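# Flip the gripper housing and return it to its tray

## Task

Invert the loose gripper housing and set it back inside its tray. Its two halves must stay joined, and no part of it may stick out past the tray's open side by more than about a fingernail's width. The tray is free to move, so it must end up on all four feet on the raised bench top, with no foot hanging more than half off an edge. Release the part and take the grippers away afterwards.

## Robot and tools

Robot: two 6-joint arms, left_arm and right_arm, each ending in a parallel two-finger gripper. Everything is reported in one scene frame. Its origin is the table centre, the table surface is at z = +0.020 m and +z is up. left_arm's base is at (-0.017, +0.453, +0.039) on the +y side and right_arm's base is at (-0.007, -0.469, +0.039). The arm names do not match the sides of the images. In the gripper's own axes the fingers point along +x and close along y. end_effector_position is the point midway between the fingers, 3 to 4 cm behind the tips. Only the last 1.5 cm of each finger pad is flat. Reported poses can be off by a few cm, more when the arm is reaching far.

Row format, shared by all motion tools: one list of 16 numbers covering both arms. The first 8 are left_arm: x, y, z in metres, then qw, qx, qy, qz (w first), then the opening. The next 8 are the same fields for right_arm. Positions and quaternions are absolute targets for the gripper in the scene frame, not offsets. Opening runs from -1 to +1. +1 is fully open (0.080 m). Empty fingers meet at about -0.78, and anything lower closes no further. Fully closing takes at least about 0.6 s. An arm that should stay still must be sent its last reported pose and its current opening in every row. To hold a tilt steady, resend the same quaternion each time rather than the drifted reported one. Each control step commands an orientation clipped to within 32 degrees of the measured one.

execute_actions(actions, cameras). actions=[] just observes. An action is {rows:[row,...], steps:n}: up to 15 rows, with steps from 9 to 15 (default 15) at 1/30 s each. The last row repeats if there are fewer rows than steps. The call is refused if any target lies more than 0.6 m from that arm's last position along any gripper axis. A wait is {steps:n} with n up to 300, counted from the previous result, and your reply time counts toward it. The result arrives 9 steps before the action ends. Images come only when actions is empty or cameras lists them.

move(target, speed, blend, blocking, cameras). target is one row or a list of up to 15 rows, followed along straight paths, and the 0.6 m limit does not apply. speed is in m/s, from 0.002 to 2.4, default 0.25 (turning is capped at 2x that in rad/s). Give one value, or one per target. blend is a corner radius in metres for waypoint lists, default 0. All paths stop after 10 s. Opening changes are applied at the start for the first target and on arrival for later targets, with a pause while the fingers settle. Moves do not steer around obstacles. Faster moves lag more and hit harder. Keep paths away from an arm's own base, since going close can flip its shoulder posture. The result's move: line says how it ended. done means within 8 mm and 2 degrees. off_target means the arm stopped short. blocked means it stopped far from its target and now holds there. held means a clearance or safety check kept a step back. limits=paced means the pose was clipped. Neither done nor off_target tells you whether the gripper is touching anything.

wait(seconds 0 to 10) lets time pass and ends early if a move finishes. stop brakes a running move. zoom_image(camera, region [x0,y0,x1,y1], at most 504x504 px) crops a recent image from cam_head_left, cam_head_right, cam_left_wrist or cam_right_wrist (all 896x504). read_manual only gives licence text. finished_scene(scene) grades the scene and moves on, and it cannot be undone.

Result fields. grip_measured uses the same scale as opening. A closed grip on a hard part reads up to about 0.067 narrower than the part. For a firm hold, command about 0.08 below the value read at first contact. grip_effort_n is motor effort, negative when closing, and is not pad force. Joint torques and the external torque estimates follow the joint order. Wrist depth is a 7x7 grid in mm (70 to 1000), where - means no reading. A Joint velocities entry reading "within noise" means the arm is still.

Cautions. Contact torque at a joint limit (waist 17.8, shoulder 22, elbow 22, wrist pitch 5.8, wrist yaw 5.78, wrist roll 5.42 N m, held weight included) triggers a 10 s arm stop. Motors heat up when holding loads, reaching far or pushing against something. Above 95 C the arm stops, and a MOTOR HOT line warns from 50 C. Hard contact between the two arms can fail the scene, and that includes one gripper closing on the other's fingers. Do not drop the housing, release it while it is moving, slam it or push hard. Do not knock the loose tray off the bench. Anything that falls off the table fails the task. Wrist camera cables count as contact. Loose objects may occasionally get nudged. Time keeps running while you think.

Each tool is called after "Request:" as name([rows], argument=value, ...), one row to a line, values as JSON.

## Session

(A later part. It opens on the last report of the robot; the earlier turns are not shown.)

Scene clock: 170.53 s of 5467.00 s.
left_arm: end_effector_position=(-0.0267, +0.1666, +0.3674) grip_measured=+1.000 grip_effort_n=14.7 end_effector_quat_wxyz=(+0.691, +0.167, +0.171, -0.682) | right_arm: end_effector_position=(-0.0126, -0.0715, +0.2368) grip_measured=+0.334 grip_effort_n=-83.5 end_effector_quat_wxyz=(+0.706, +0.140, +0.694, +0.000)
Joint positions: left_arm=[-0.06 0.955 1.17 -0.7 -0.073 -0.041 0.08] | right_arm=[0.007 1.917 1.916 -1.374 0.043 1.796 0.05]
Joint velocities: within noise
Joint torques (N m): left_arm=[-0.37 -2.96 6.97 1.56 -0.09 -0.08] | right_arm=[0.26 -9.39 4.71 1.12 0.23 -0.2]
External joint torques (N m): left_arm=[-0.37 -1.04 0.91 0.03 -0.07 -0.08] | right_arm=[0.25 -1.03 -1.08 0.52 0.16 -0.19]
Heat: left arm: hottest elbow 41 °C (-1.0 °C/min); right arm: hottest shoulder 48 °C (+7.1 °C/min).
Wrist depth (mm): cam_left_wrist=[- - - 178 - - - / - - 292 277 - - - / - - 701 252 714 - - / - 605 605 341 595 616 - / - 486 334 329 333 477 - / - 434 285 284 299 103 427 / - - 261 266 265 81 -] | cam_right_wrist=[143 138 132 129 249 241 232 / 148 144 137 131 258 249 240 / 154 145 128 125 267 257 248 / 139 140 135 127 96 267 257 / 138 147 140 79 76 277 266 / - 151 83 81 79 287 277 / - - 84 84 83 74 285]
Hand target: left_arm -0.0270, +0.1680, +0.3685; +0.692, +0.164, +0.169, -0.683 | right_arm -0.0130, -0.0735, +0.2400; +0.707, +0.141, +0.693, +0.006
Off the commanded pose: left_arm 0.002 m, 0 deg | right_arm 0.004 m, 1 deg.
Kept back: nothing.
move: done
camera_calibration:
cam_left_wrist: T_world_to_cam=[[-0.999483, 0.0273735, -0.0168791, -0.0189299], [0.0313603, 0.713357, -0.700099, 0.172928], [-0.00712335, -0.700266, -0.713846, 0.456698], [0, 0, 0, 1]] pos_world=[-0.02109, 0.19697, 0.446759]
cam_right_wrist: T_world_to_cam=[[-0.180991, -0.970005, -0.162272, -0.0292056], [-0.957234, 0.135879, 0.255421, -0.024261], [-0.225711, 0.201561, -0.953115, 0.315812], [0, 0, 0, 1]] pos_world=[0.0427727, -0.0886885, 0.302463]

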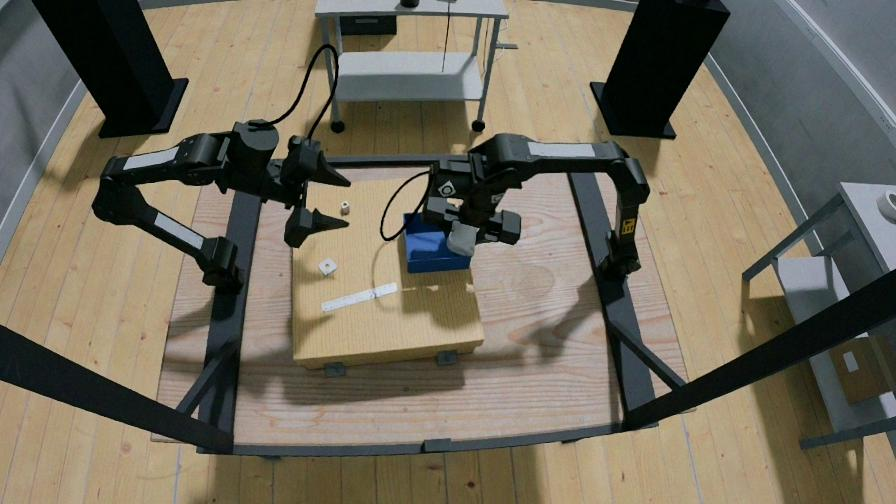

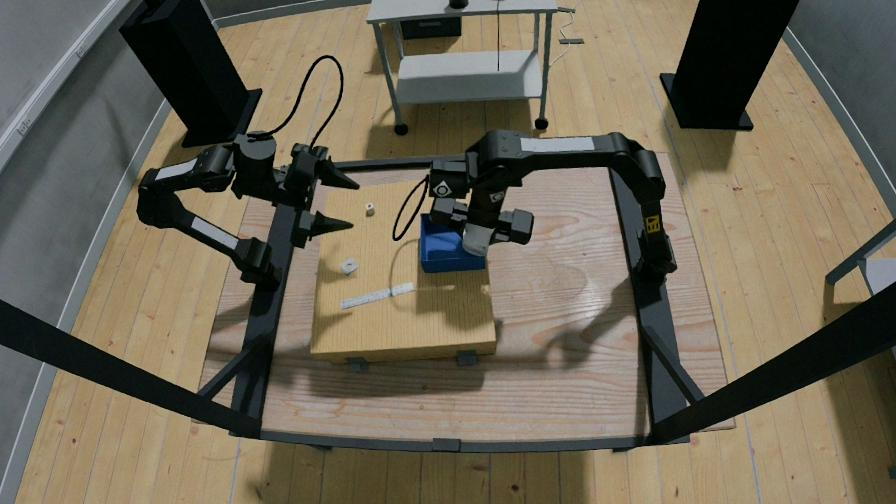

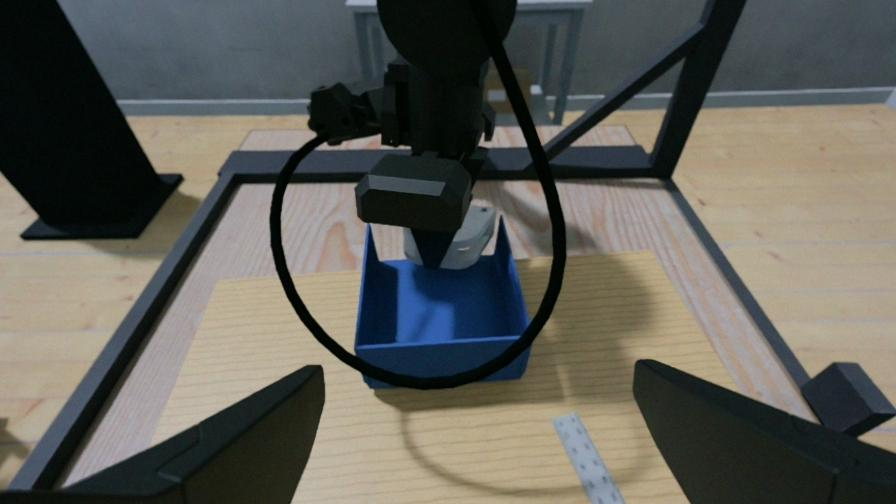

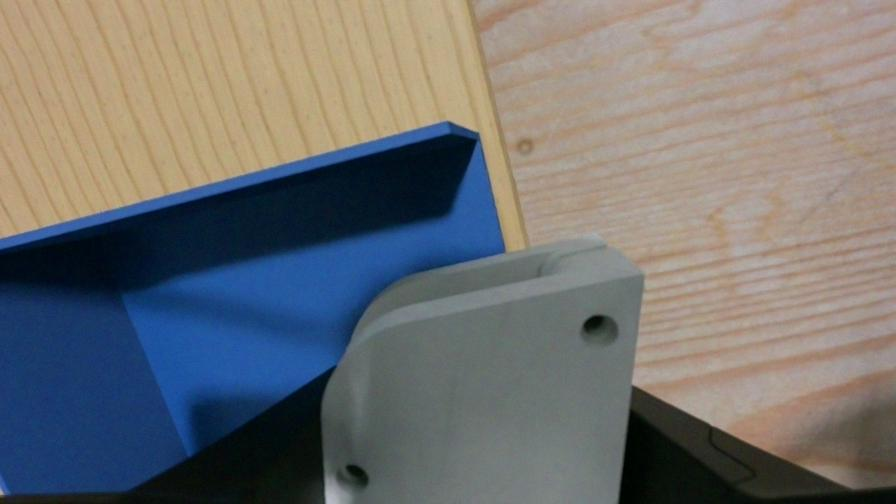

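Request:
move([
  [-0.027,0.168,0.3685,0.692,0.164,0.169,-0.683,1,-0.012,-0.09,0.29,0.7044,0.2068,0.6762,0.0617,0.2],
  [-0.027,0.168,0.3685,0.692,0.164,0.169,-0.683,1,-0.01,-0.10,0.32,0.4283,0.5626,0.6736,-0.2151,0.2],
], speed=0.25)

Request:
zoom_image(camera="cam_left_wrist", region=[250, 100, 650, 400])

Scene clock: 176.80 s of 5467.00 s.
left_arm: end_effector_position=(-0.0267, +0.1666, +0.3674) grip_measured=+1.000 grip_effort_n=14.7 end_effector_quat_wxyz=(+0.691, +0.167, +0.171, -0.682) | right_arm: end_effector_position=(-0.0106, -0.0977, +0.3178) grip_measured=+0.335 grip_effort_n=-83.5 end_effector_quat_wxyz=(+0.432, +0.558, +0.675, -0.216)
Joint positions: left_arm=[-0.06 0.955 1.17 -0.7 -0.073 -0.041 0.08] | right_arm=[-0.013 1.54 1.67 -1.098 0.002 2.803 0.05]
Joint velocities: within noise
Joint torques (N m): left_arm=[-0.48 -3.08 7.08 1.54 -0.13 -0.12] | right_arm=[-0.12 -6.96 5.1 1.83 0.18 0.14]
External joint torques (N m): left_arm=[-0.46 -1.14 0.96 -0.02 -0.11 -0.12] | right_arm=[-0.16 -0.98 -1.08 0.66 0.17 0.15]
Heat: left arm: hottest elbow 41 °C (-1.0 °C/min); right arm: hottest shoulder 48 °C (+9.0 °C/min).
Wrist depth (mm): cam_left_wrist=[- - 288 294 - - - / - - - 277 - - - / - - 716 715 713 - - / - 603 596 599 596 615 - / - 485 332 330 342 477 - / - 439 287 292 298 103 422 / - - 261 266 266 81 -] | cam_right_wrist=[205 196 193 213 304 293 282 / 243 223 205 193 200 273 295 / 471 257 225 213 200 208 212 / 611 302 257 232 96 234 222 / - 364 336 79 76 272 438 / - - 83 81 79 326 - / - - 84 84 83 74 -]
Hand target: left_arm -0.0270, +0.1680, +0.3685; +0.692, +0.164, +0.169, -0.683 | right_arm -0.0100, -0.1000, +0.3200; +0.428, +0.563, +0.674, -0.215
Off the commanded pose: left_arm 0.002 m, 0 deg | right_arm 0.003 m, 1 deg.
Kept back: nothing.
move: done
camera_calibration:
cam_left_wrist: T_world_to_cam=[[-0.999483, 0.0273735, -0.0168791, -0.0189299], [0.0313603, 0.713357, -0.700099, 0.172928], [-0.00712335, -0.700266, -0.713846, 0.456698], [0, 0, 0, 1]] pos_world=[-0.02109, 0.19697, 0.446759]
cam_right_wrist: T_world_to_cam=[[-0.934329, -0.314861, -0.167009, 0.0163833], [-0.332133, 0.599192, 0.728461, -0.137944], [-0.129293, 0.736092, -0.664418, 0.360286], [0, 0, 0, 1]] pos_world=[0.0160744, -0.177391, 0.342604]

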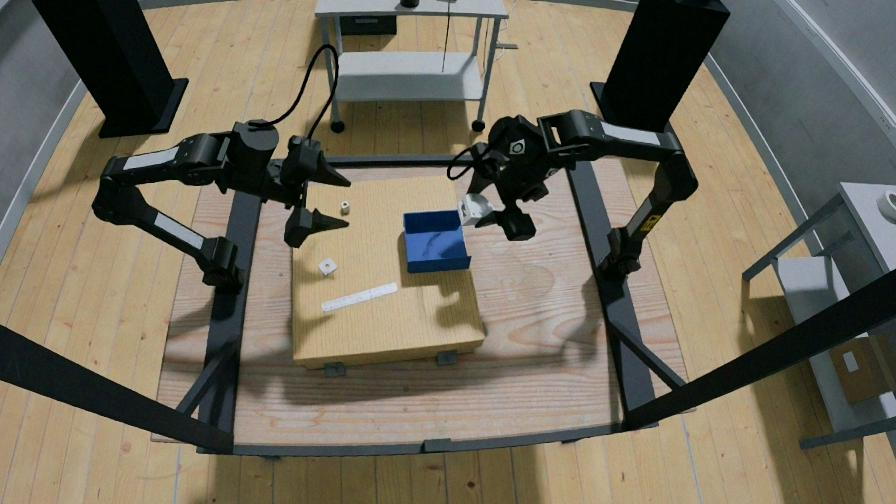

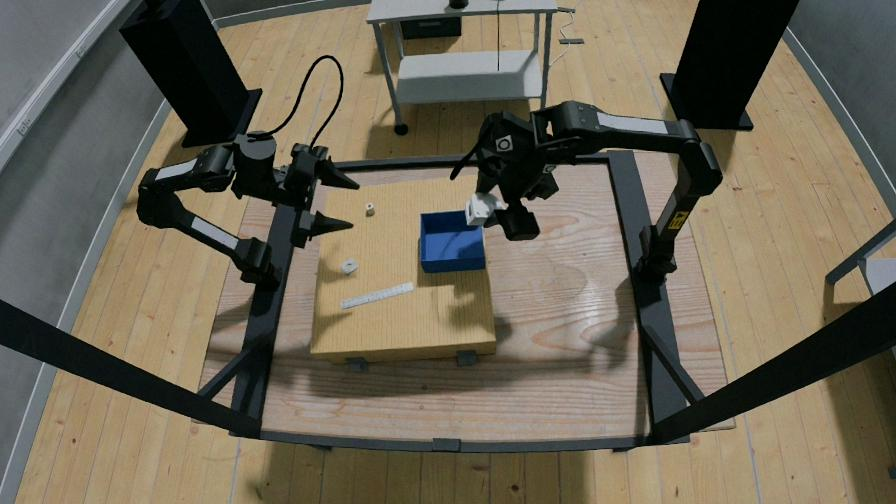

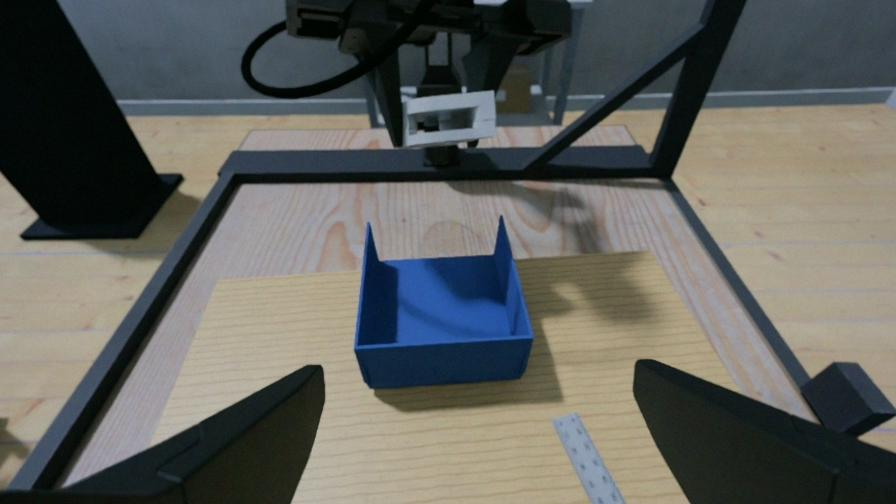

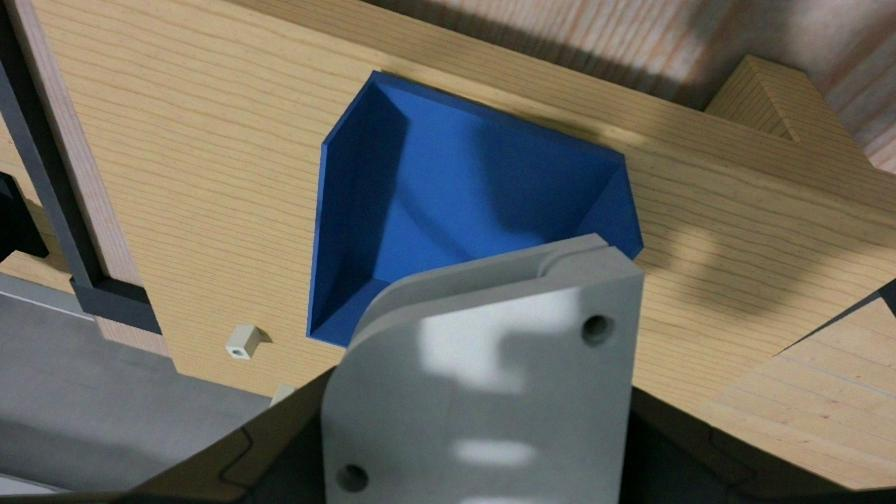

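Scaled by 1.260 from the camera's 896x504 image, which has a finer 1280x720 frame.

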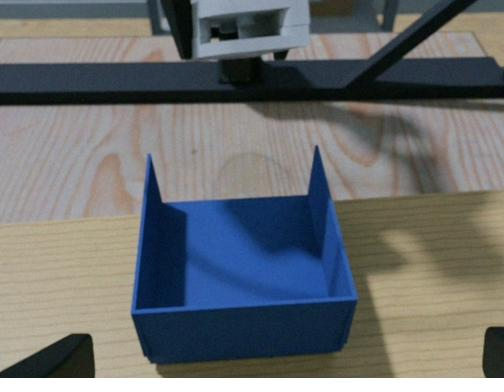

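Request:
move([
  [-0.068,0.035,0.392,0.377,0.725,-0.266,-0.512,0.5,-0.01,-0.10,0.32,0.4283,0.5626,0.6736,-0.2151,0.2],
], speed=0.25)

Request:
zoom_image(camera="cam_left_wrist", region=[200, 0, 704, 504])

Request:
zoom_image(camera="cam_head_left", region=[350, 100, 590, 290])

Request:
zoom_image(camera="cam_head_right", region=[350, 100, 590, 290])

Scene clock: 181.37 s of 5467.00 s.
left_arm: end_effector_position=(-0.0667, +0.0367, +0.3889) grip_measured=+0.504 grip_effort_n=-18.8 end_effector_quat_wxyz=(+0.375, +0.726, -0.263, -0.513) | right_arm: end_effector_position=(-0.0106, -0.0977, +0.3177) grip_measured=+0.335 grip_effort_n=-83.5 end_effector_quat_wxyz=(+0.432, +0.559, +0.674, -0.217)
Joint positions: left_arm=[-0.309 1.645 1.857 -0.933 -0.593 1.345 0.058] | right_arm=[-0.013 1.54 1.67 -1.098 0.003 2.803 0.05]
Joint velocities: within noise
Joint torques (N m): left_arm=[-0.37 -6.14 9.19 1.07 -0.43 0.05] | right_arm=[-0.12 -6.98 5.09 1.83 0.17 0.14]
External joint torques (N m): left_arm=[-0.31 0.25 3.34 -0.25 -0.24 0.09] | right_arm=[-0.11 -1.06 -1.07 0.67 0.15 0.15]
Heat: left arm: hottest elbow 41 °C (-1.0 °C/min); right arm: hottest shoulder 46 °C (+8.1 °C/min).
Wrist depth (mm): cam_left_wrist=[- - - 541 418 213 179 / 394 428 492 575 444 225 186 / 400 - 210 632 479 214 186 / 203 202 219 612 305 237 198 / 193 199 220 667 337 247 213 / 173 - 214 - 108 225 228 / - - 86 - - - 230] | cam_right_wrist=[205 196 193 213 305 294 283 / 240 222 205 192 200 272 294 / 472 256 225 213 199 208 211 / 611 301 257 232 96 234 222 / - 364 334 79 76 273 437 / - - 83 80 79 327 - / - - 84 84 83 74 -]
Hand target: left_arm -0.0680, +0.0350, +0.3920; +0.377, +0.725, -0.266, -0.512 | right_arm -0.0100, -0.1000, +0.3199; +0.428, +0.563, +0.674, -0.215
Off the commanded pose: left_arm 0.004 m, 0 deg | right_arm 0.003 m, 1 deg.
Kept back: nothing.
move: done
camera_calibration:
cam_left_wrist: T_world_to_cam=[[0.0215367, 0.609939, -0.792156, 0.293252], [0.794431, 0.4706, 0.383948, -0.0799134], [0.606973, -0.637582, -0.474419, 0.326349], [0, 0, 0, 1]] pos_world=[-0.140915, 0.0668156, 0.41781]
cam_right_wrist: T_world_to_cam=[[-0.93461, -0.3141, -0.166869, 0.0164589], [-0.331538, 0.599473, 0.728501, -0.137845], [-0.128789, 0.736188, -0.66441, 0.360225], [0, 0, 0, 1]] pos_world=[0.0160748, -0.17739, 0.342504]

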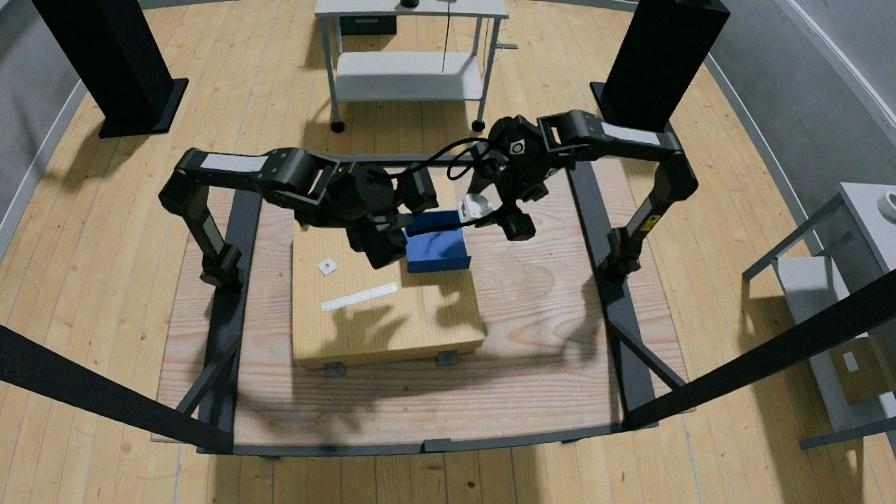

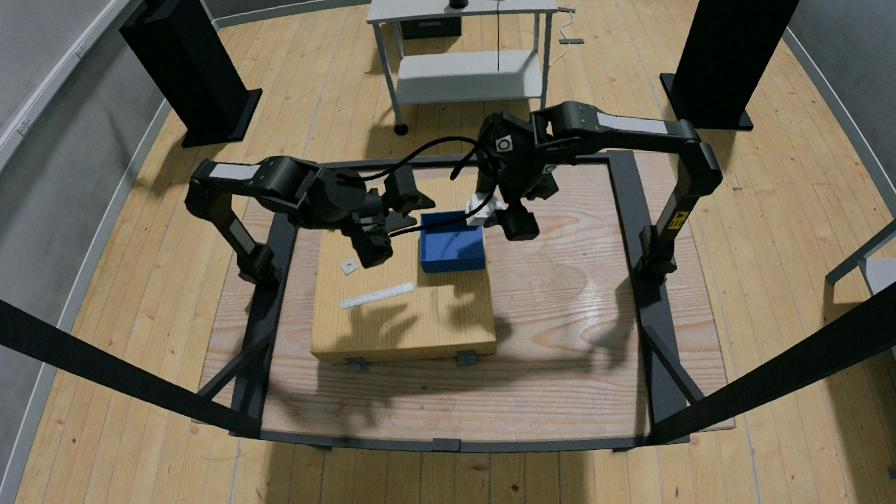

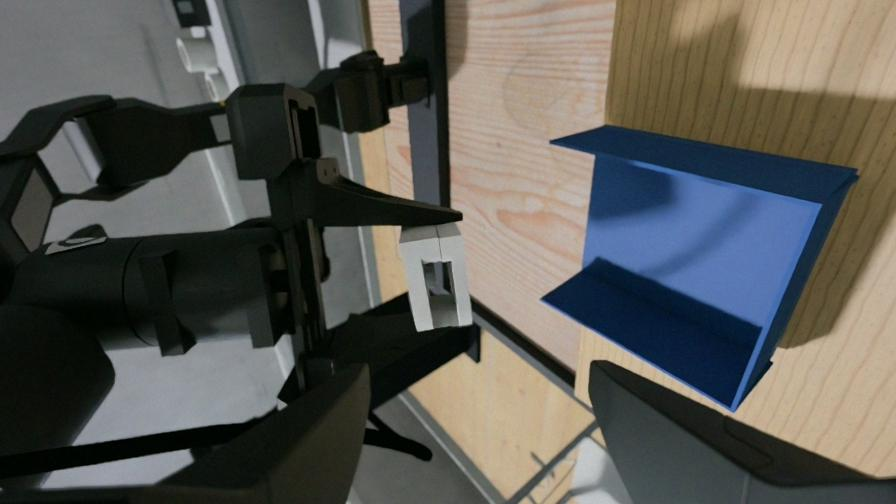

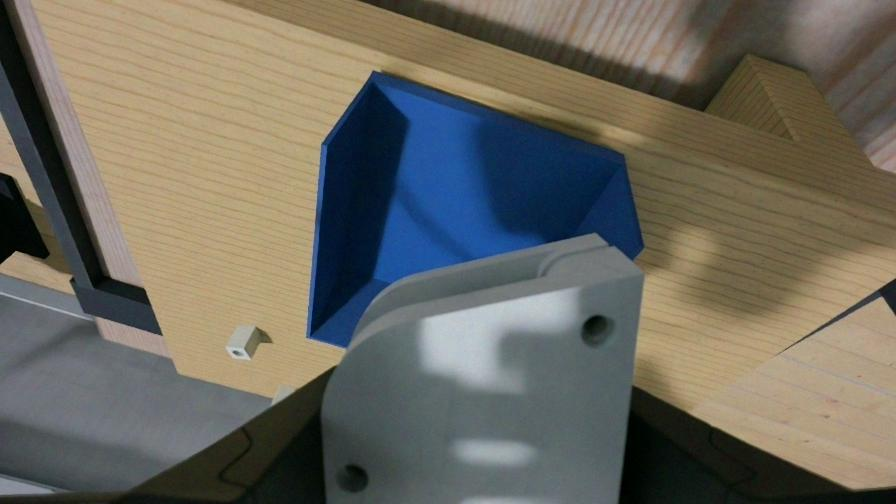

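Scaled by 1.000.

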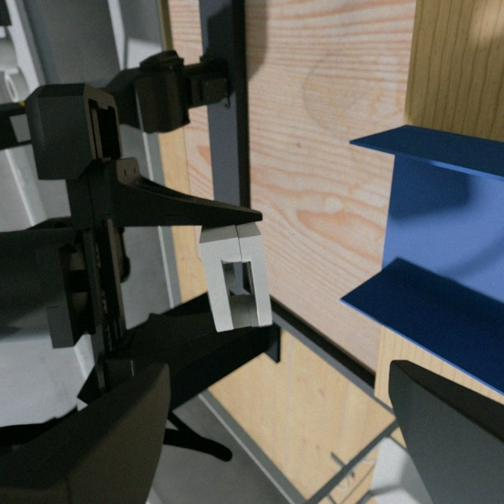

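Scaled by 2.100 from the camera's 896x504 image, which has a finer 1280x720 frame.

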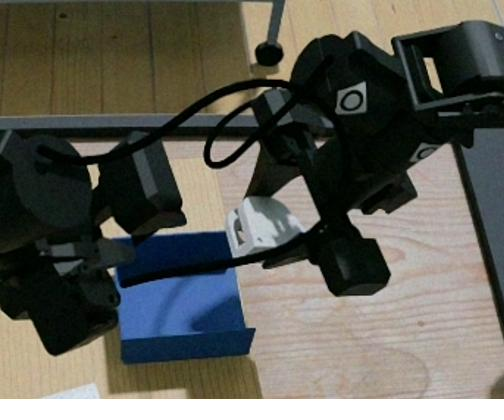

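Scaled by 2.100 from the camera's 896x504 image, which has a finer 1280x720 frame.

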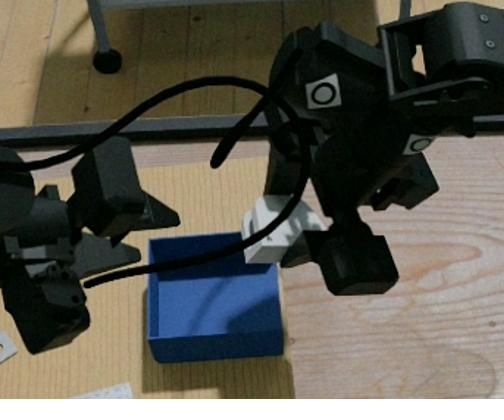

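Request:
move([
  [-0.0685,0.0285,0.4015,0.4175,0.7025,-0.2366,-0.5263,0.5,-0.01,-0.10,0.32,0.4283,0.5626,0.6736,-0.2151,0.2],
  [-0.0495,-0.0145,0.372,0.4175,0.7025,-0.2366,-0.5263,0.5,-0.01,-0.10,0.32,0.4283,0.5626,0.6736,-0.2151,0.2],
], speed=0.15)

Request:
zoom_image(camera="cam_left_wrist", region=[200, 0, 704, 504])

Scene clock: 184.37 s of 5467.00 s.
left_arm: end_effector_position=(-0.0497, -0.0129, +0.3734) grip_measured=+0.504 grip_effort_n=-18.8 end_effector_quat_wxyz=(+0.418, +0.702, -0.236, -0.526) | right_arm: end_effector_position=(-0.0106, -0.0977, +0.3177) grip_measured=+0.335 grip_effort_n=-83.5 end_effector_quat_wxyz=(+0.432, +0.559, +0.674, -0.217)
Joint positions: left_arm=[-0.221 1.776 1.927 -0.827 -0.527 1.302 0.058] | right_arm=[-0.013 1.54 1.67 -1.098 0.003 2.803 0.05]
Joint velocities: within noise
Joint torques (N m): left_arm=[0.18 -7.54 7.44 1.34 -0.17 0.04] | right_arm=[-0.12 -6.97 5.11 1.84 0.17 0.13]
External joint torques (N m): left_arm=[0.22 -0.07 1.46 0 0 0.08] | right_arm=[-0.12 -1.06 -1.02 0.69 0.15 0.14]
Heat: left arm: hottest elbow 41 °C (+0.0 °C/min); right arm: hottest shoulder 46 °C (+8.1 °C/min).
Wrist depth (mm): cam_left_wrist=[- - - 508 408 328 172 / 344 361 159 532 429 212 177 / - - 149 600 460 195 174 / 143 150 169 159 469 217 182 / 143 145 199 158 489 230 186 / - - 163 183 108 216 195 / - - 86 - - - 191] | cam_right_wrist=[204 195 194 213 303 292 282 / 239 222 205 193 200 272 295 / 470 256 224 213 199 207 211 / 611 302 258 232 96 235 222 / - 364 335 79 76 272 439 / - - 83 81 79 327 - / - - 84 84 83 75 -]
Hand target: left_arm -0.0495, -0.0145, +0.3719; +0.417, +0.702, -0.236, -0.526 | right_arm -0.0100, -0.1000, +0.3199; +0.428, +0.563, +0.674, -0.215
Off the commanded pose: left_arm 0.002 m, 0 deg | right_arm 0.003 m, 1 deg.
Kept back: nothing.
move: done
camera_calibration:
cam_left_wrist: T_world_to_cam=[[-0.0840912, 0.570734, -0.816818, 0.314324], [0.792854, 0.534851, 0.292091, -0.0290162], [0.603582, -0.623055, -0.497485, 0.285632], [0, 0, 0, 1]] pos_world=[-0.122965, 0.0140882, 0.407319]
cam_right_wrist: T_world_to_cam=[[-0.93461, -0.3141, -0.166869, 0.0164589], [-0.331538, 0.599473, 0.728501, -0.137845], [-0.128789, 0.736188, -0.66441, 0.360225], [0, 0, 0, 1]] pos_world=[0.0160748, -0.17739, 0.342504]

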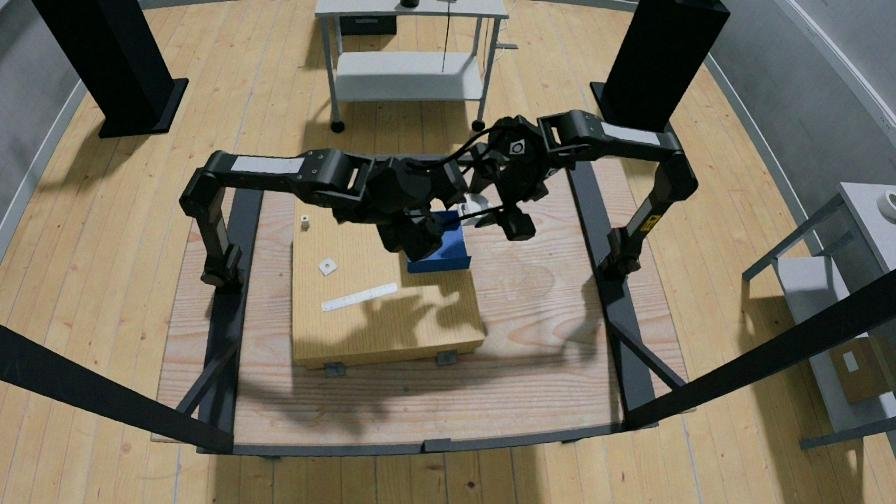

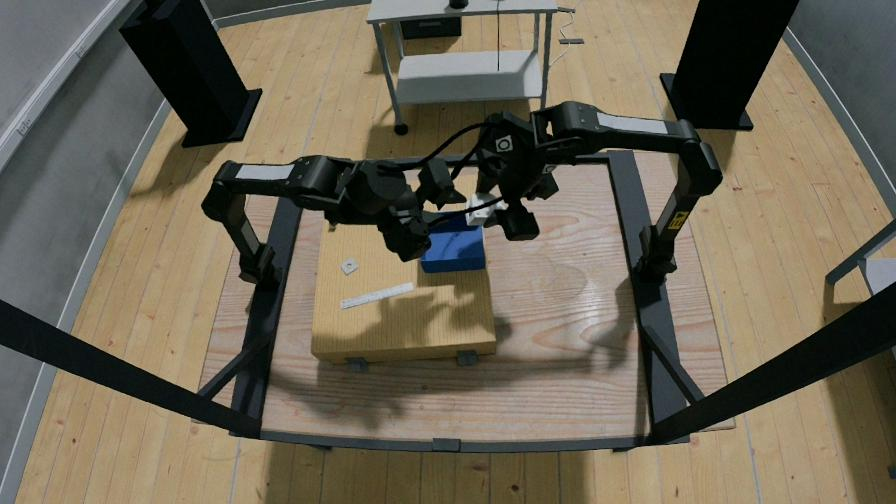

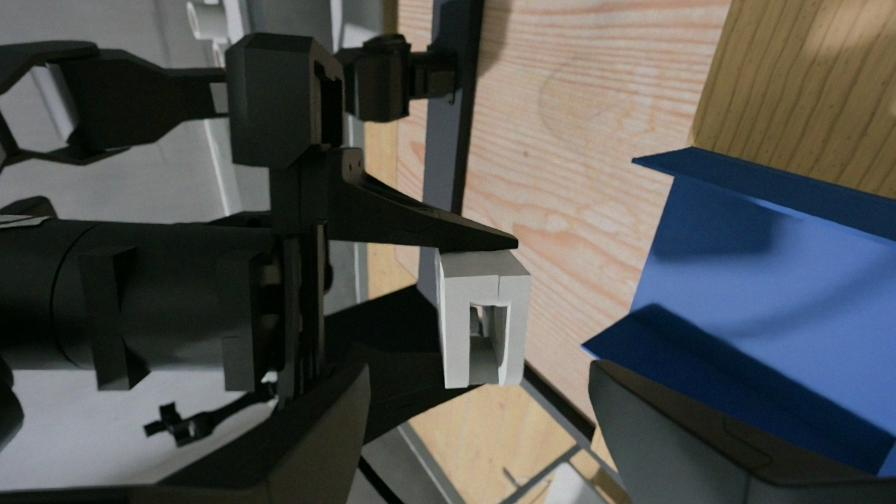

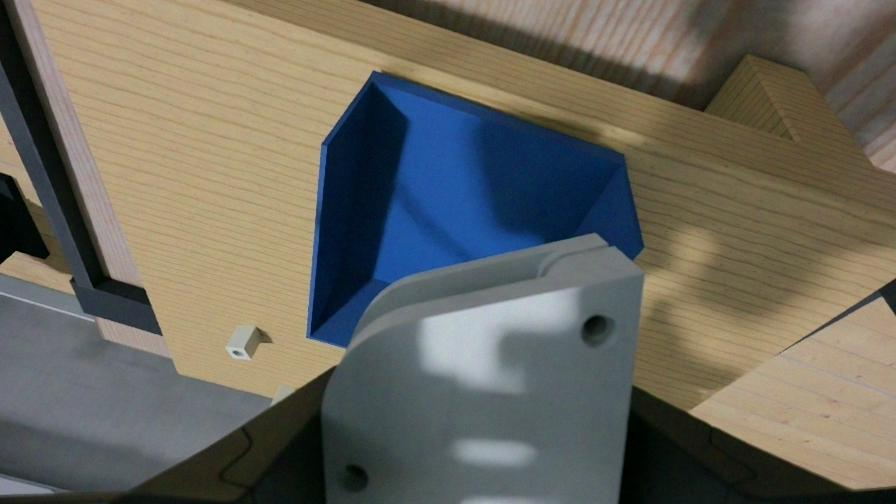

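Scaled by 1.000.

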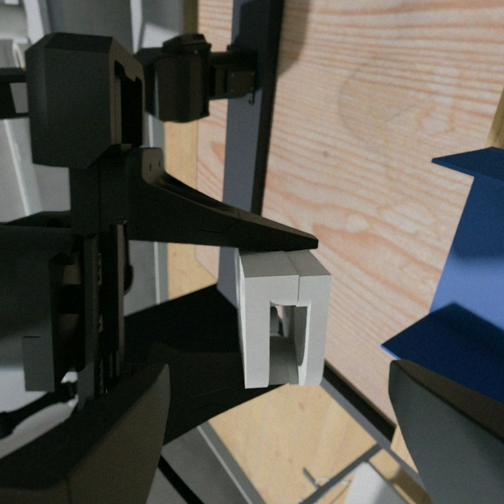

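Request:
move([
  [-0.0328,-0.0329,0.353,0.4175,0.7025,-0.2366,-0.5263,0.5,-0.01,-0.10,0.32,0.4283,0.5626,0.6736,-0.2151,0.2],
], speed=0.1)

Request:
zoom_image(camera="cam_left_wrist", region=[200, 0, 704, 504])

Scene clock: 185.73 s of 5467.00 s.
left_arm: end_effector_position=(-0.0335, -0.0309, +0.3569) grip_measured=+0.504 grip_effort_n=-18.8 end_effector_quat_wxyz=(+0.420, +0.700, -0.238, -0.526) | right_arm: end_effector_position=(-0.0106, -0.0977, +0.3177) grip_measured=+0.335 grip_effort_n=-83.5 end_effector_quat_wxyz=(+0.432, +0.559, +0.674, -0.217)
Joint positions: left_arm=[-0.168 1.801 1.881 -0.732 -0.484 1.34 0.058] | right_arm=[-0.013 1.54 1.67 -1.098 0.003 2.803 0.05]
Joint velocities: within noise
Joint torques (N m): left_arm=[0.1 -7.66 7.26 1.38 -0.11 0.07] | right_arm=[-0.11 -6.99 5.08 1.84 0.17 0.12]
External joint torques (N m): left_arm=[-0.01 0.12 1.14 0 0.05 0.12] | right_arm=[-0.14 -1.14 -1.03 0.68 0.16 0.13]
Heat: left arm: hottest elbow 41 °C (+0.0 °C/min); right arm: hottest shoulder 46 °C (+8.0 °C/min).
Wrist depth (mm): cam_left_wrist=[313 96 416 474 391 315 159 / 318 102 158 520 414 324 163 / - 159 124 564 439 189 153 / 125 125 138 127 443 199 165 / - 117 - 108 453 212 170 / 127 128 146 140 108 197 175 / - - 86 - - - 174] | cam_right_wrist=[204 195 193 213 303 293 284 / 239 223 204 192 200 272 294 / 470 256 225 213 199 208 211 / 619 302 258 232 96 234 222 / - 364 336 79 76 273 438 / - - 83 81 79 326 - / - - 84 84 83 75 -]
Hand target: left_arm -0.0328, -0.0328, +0.3529; +0.417, +0.702, -0.236, -0.526 | right_arm -0.0100, -0.1000, +0.3199; +0.428, +0.562, +0.674, -0.215
Off the commanded pose: left_arm 0.004 m, 0 deg | right_arm 0.003 m, 1 deg.
Kept back: nothing.
move: done
camera_calibration:
cam_left_wrist: T_world_to_cam=[[-0.0842131, 0.566469, -0.819769, 0.313446], [0.793627, 0.535608, 0.288583, -0.0261041], [0.602548, -0.626288, -0.49467, 0.255383], [0, 0, 0, 1]] pos_world=[-0.106768, -0.00363263, 0.390817]
cam_right_wrist: T_world_to_cam=[[-0.93461, -0.3141, -0.166869, 0.0164589], [-0.331538, 0.599473, 0.728501, -0.137845], [-0.128789, 0.736188, -0.66441, 0.360225], [0, 0, 0, 1]] pos_world=[0.0160748, -0.17739, 0.342504]

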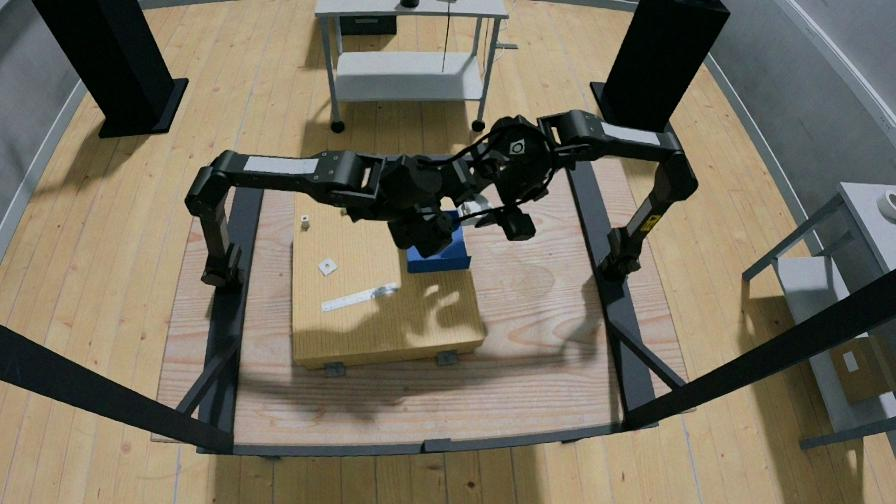

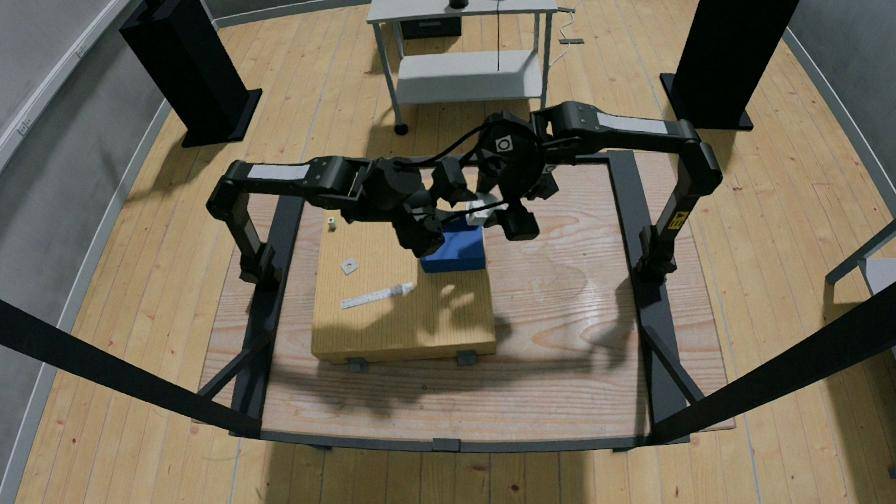

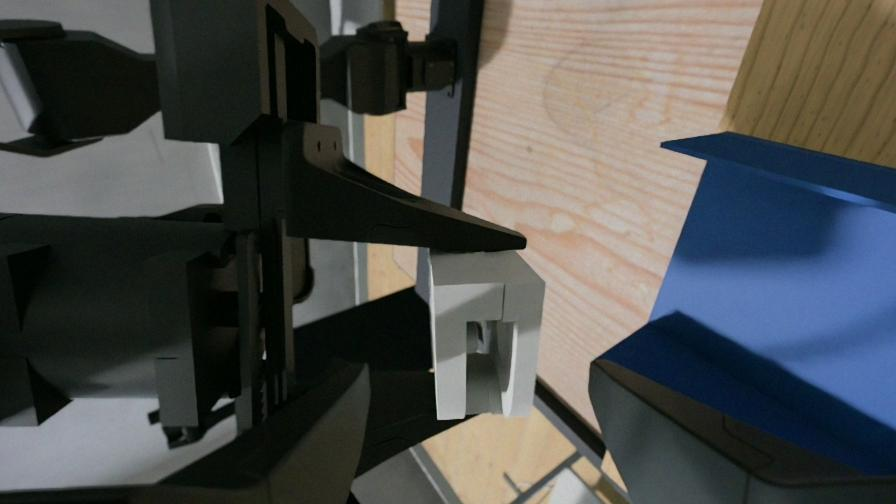

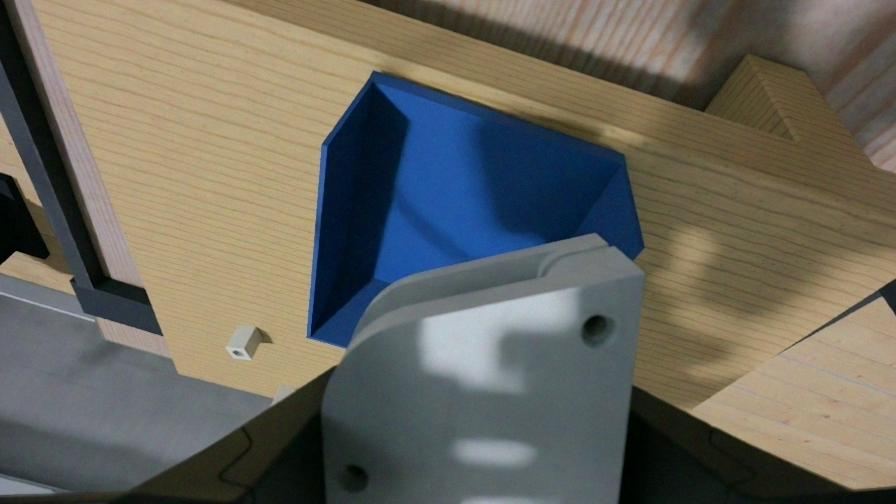

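Scaled by 1.000.

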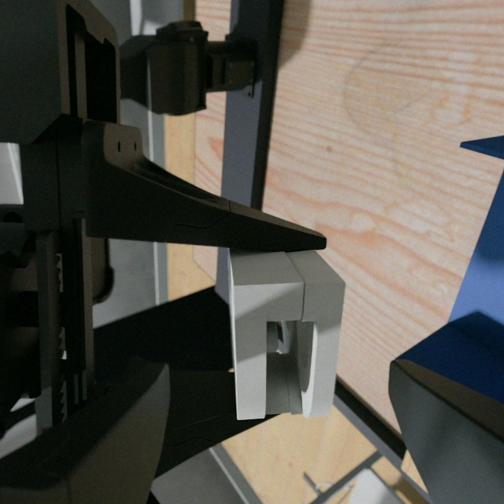

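Request:
move([
  [-0.0272,-0.0439,0.341,0.4175,0.7025,-0.2366,-0.5263,0.5,-0.01,-0.10,0.32,0.4283,0.5626,0.6736,-0.2151,0.2],
], speed=0.08)

Request:
zoom_image(camera="cam_left_wrist", region=[200, 0, 704, 504])

Scene clock: 187.70 s of 5467.00 s.
left_arm: end_effector_position=(-0.0287, -0.0415, +0.3468) grip_measured=+0.504 grip_effort_n=-18.8 end_effector_quat_wxyz=(+0.421, +0.699, -0.239, -0.526) | right_arm: end_effector_position=(-0.0106, -0.0978, +0.3177) grip_measured=+0.335 grip_effort_n=-83.5 end_effector_quat_wxyz=(+0.431, +0.559, +0.674, -0.217)
Joint positions: left_arm=[-0.15 1.824 1.864 -0.682 -0.469 1.354 0.058] | right_arm=[-0.013 1.54 1.669 -1.098 0.003 2.804 0.05]
Joint velocities: within noise
Joint torques (N m): left_arm=[0.34 -7.71 7.14 1.4 -0.09 0.05] | right_arm=[-0.09 -6.65 5.16 1.83 0.17 0.12]
External joint torques (N m): left_arm=[0.35 0.31 0.92 0 0.05 0.09] | right_arm=[-0.1 -0.74 -0.98 0.68 0.15 0.13]
Heat: left arm: hottest elbow 41 °C (+0.0 °C/min); right arm: hottest shoulder 45 °C (+7.0 °C/min).
Wrist depth (mm): cam_left_wrist=[- 85 405 472 381 307 151 / 304 88 417 505 399 316 154 / - 113 114 560 421 336 146 / 116 118 129 114 432 189 154 / 100 120 - 93 437 199 161 / 104 120 135 125 103 191 171 / - - 86 - - - 165] | cam_right_wrist=[204 195 194 213 303 292 283 / 239 221 204 192 200 273 295 / 470 255 226 213 199 207 211 / 616 302 256 232 96 234 221 / - 367 334 79 76 273 440 / - - 83 81 79 324 - / - - 84 84 83 74 -]
Hand target: left_arm -0.0272, -0.0438, +0.3410; +0.417, +0.702, -0.236, -0.526 | right_arm -0.0100, -0.1000, +0.3200; +0.428, +0.563, +0.674, -0.215
Off the commanded pose: left_arm 0.006 m, 1 deg | right_arm 0.003 m, 1 deg.
Kept back: nothing.
move: done
camera_calibration:
cam_left_wrist: T_world_to_cam=[[-0.0835913, 0.563483, -0.821888, 0.312227], [0.794479, 0.535538, 0.286359, -0.0205361], [0.601511, -0.629036, -0.492442, 0.239869], [0, 0, 0, 1]] pos_world=[-0.101869, -0.0140501, 0.380618]
cam_right_wrist: T_world_to_cam=[[-0.934762, -0.313776, -0.166626, 0.0163879], [-0.331148, 0.599629, 0.728551, -0.137708], [-0.128688, 0.7362, -0.664417, 0.360235], [0, 0, 0, 1]] pos_world=[0.0160749, -0.177489, 0.342404]

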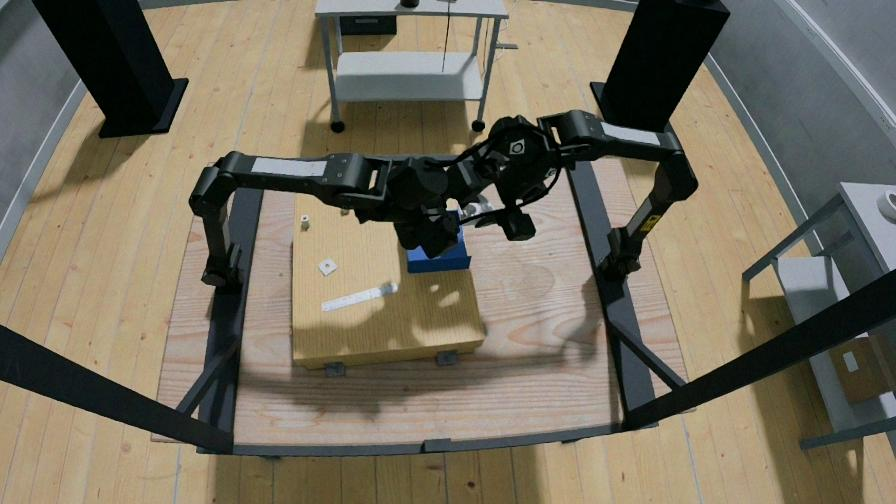

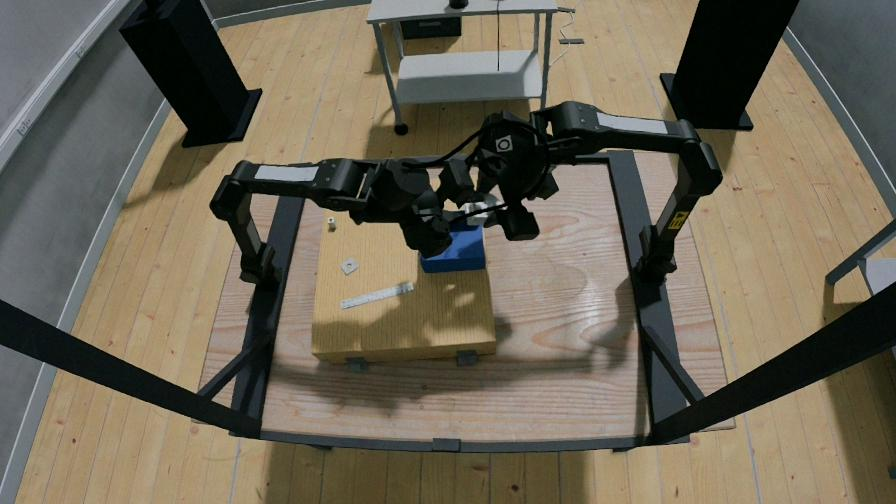

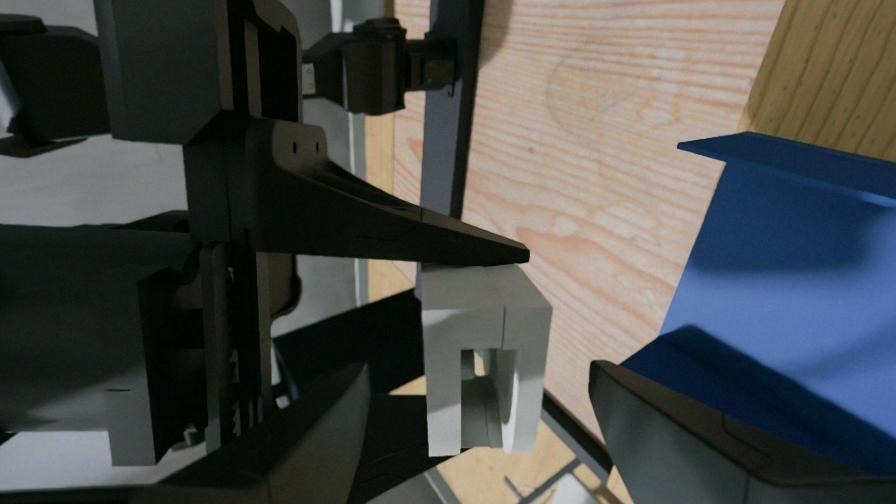

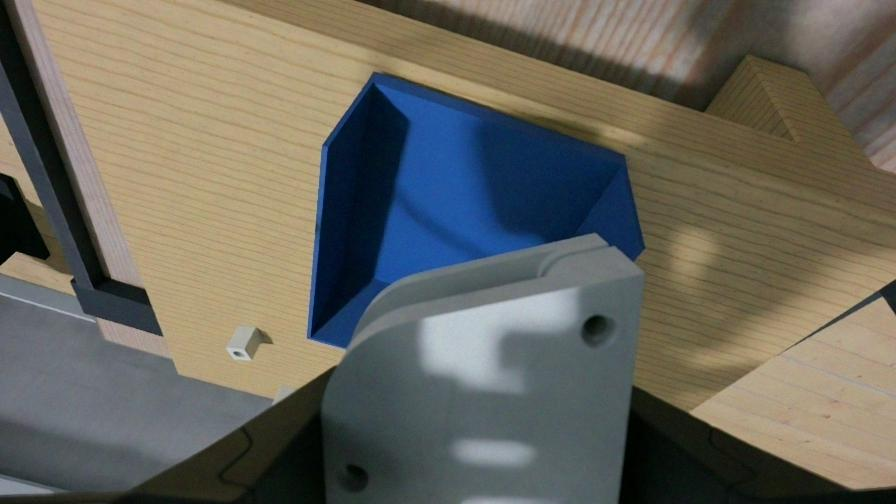

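Scaled by 1.000.

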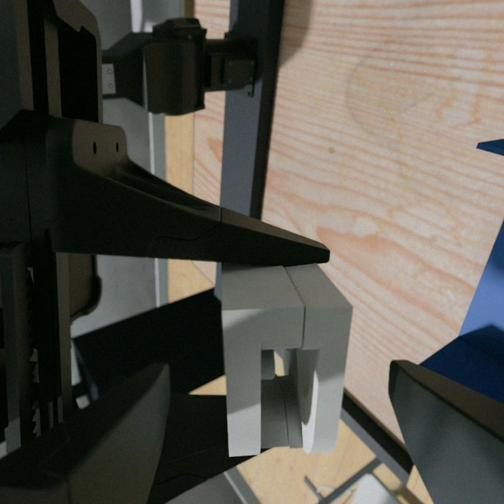

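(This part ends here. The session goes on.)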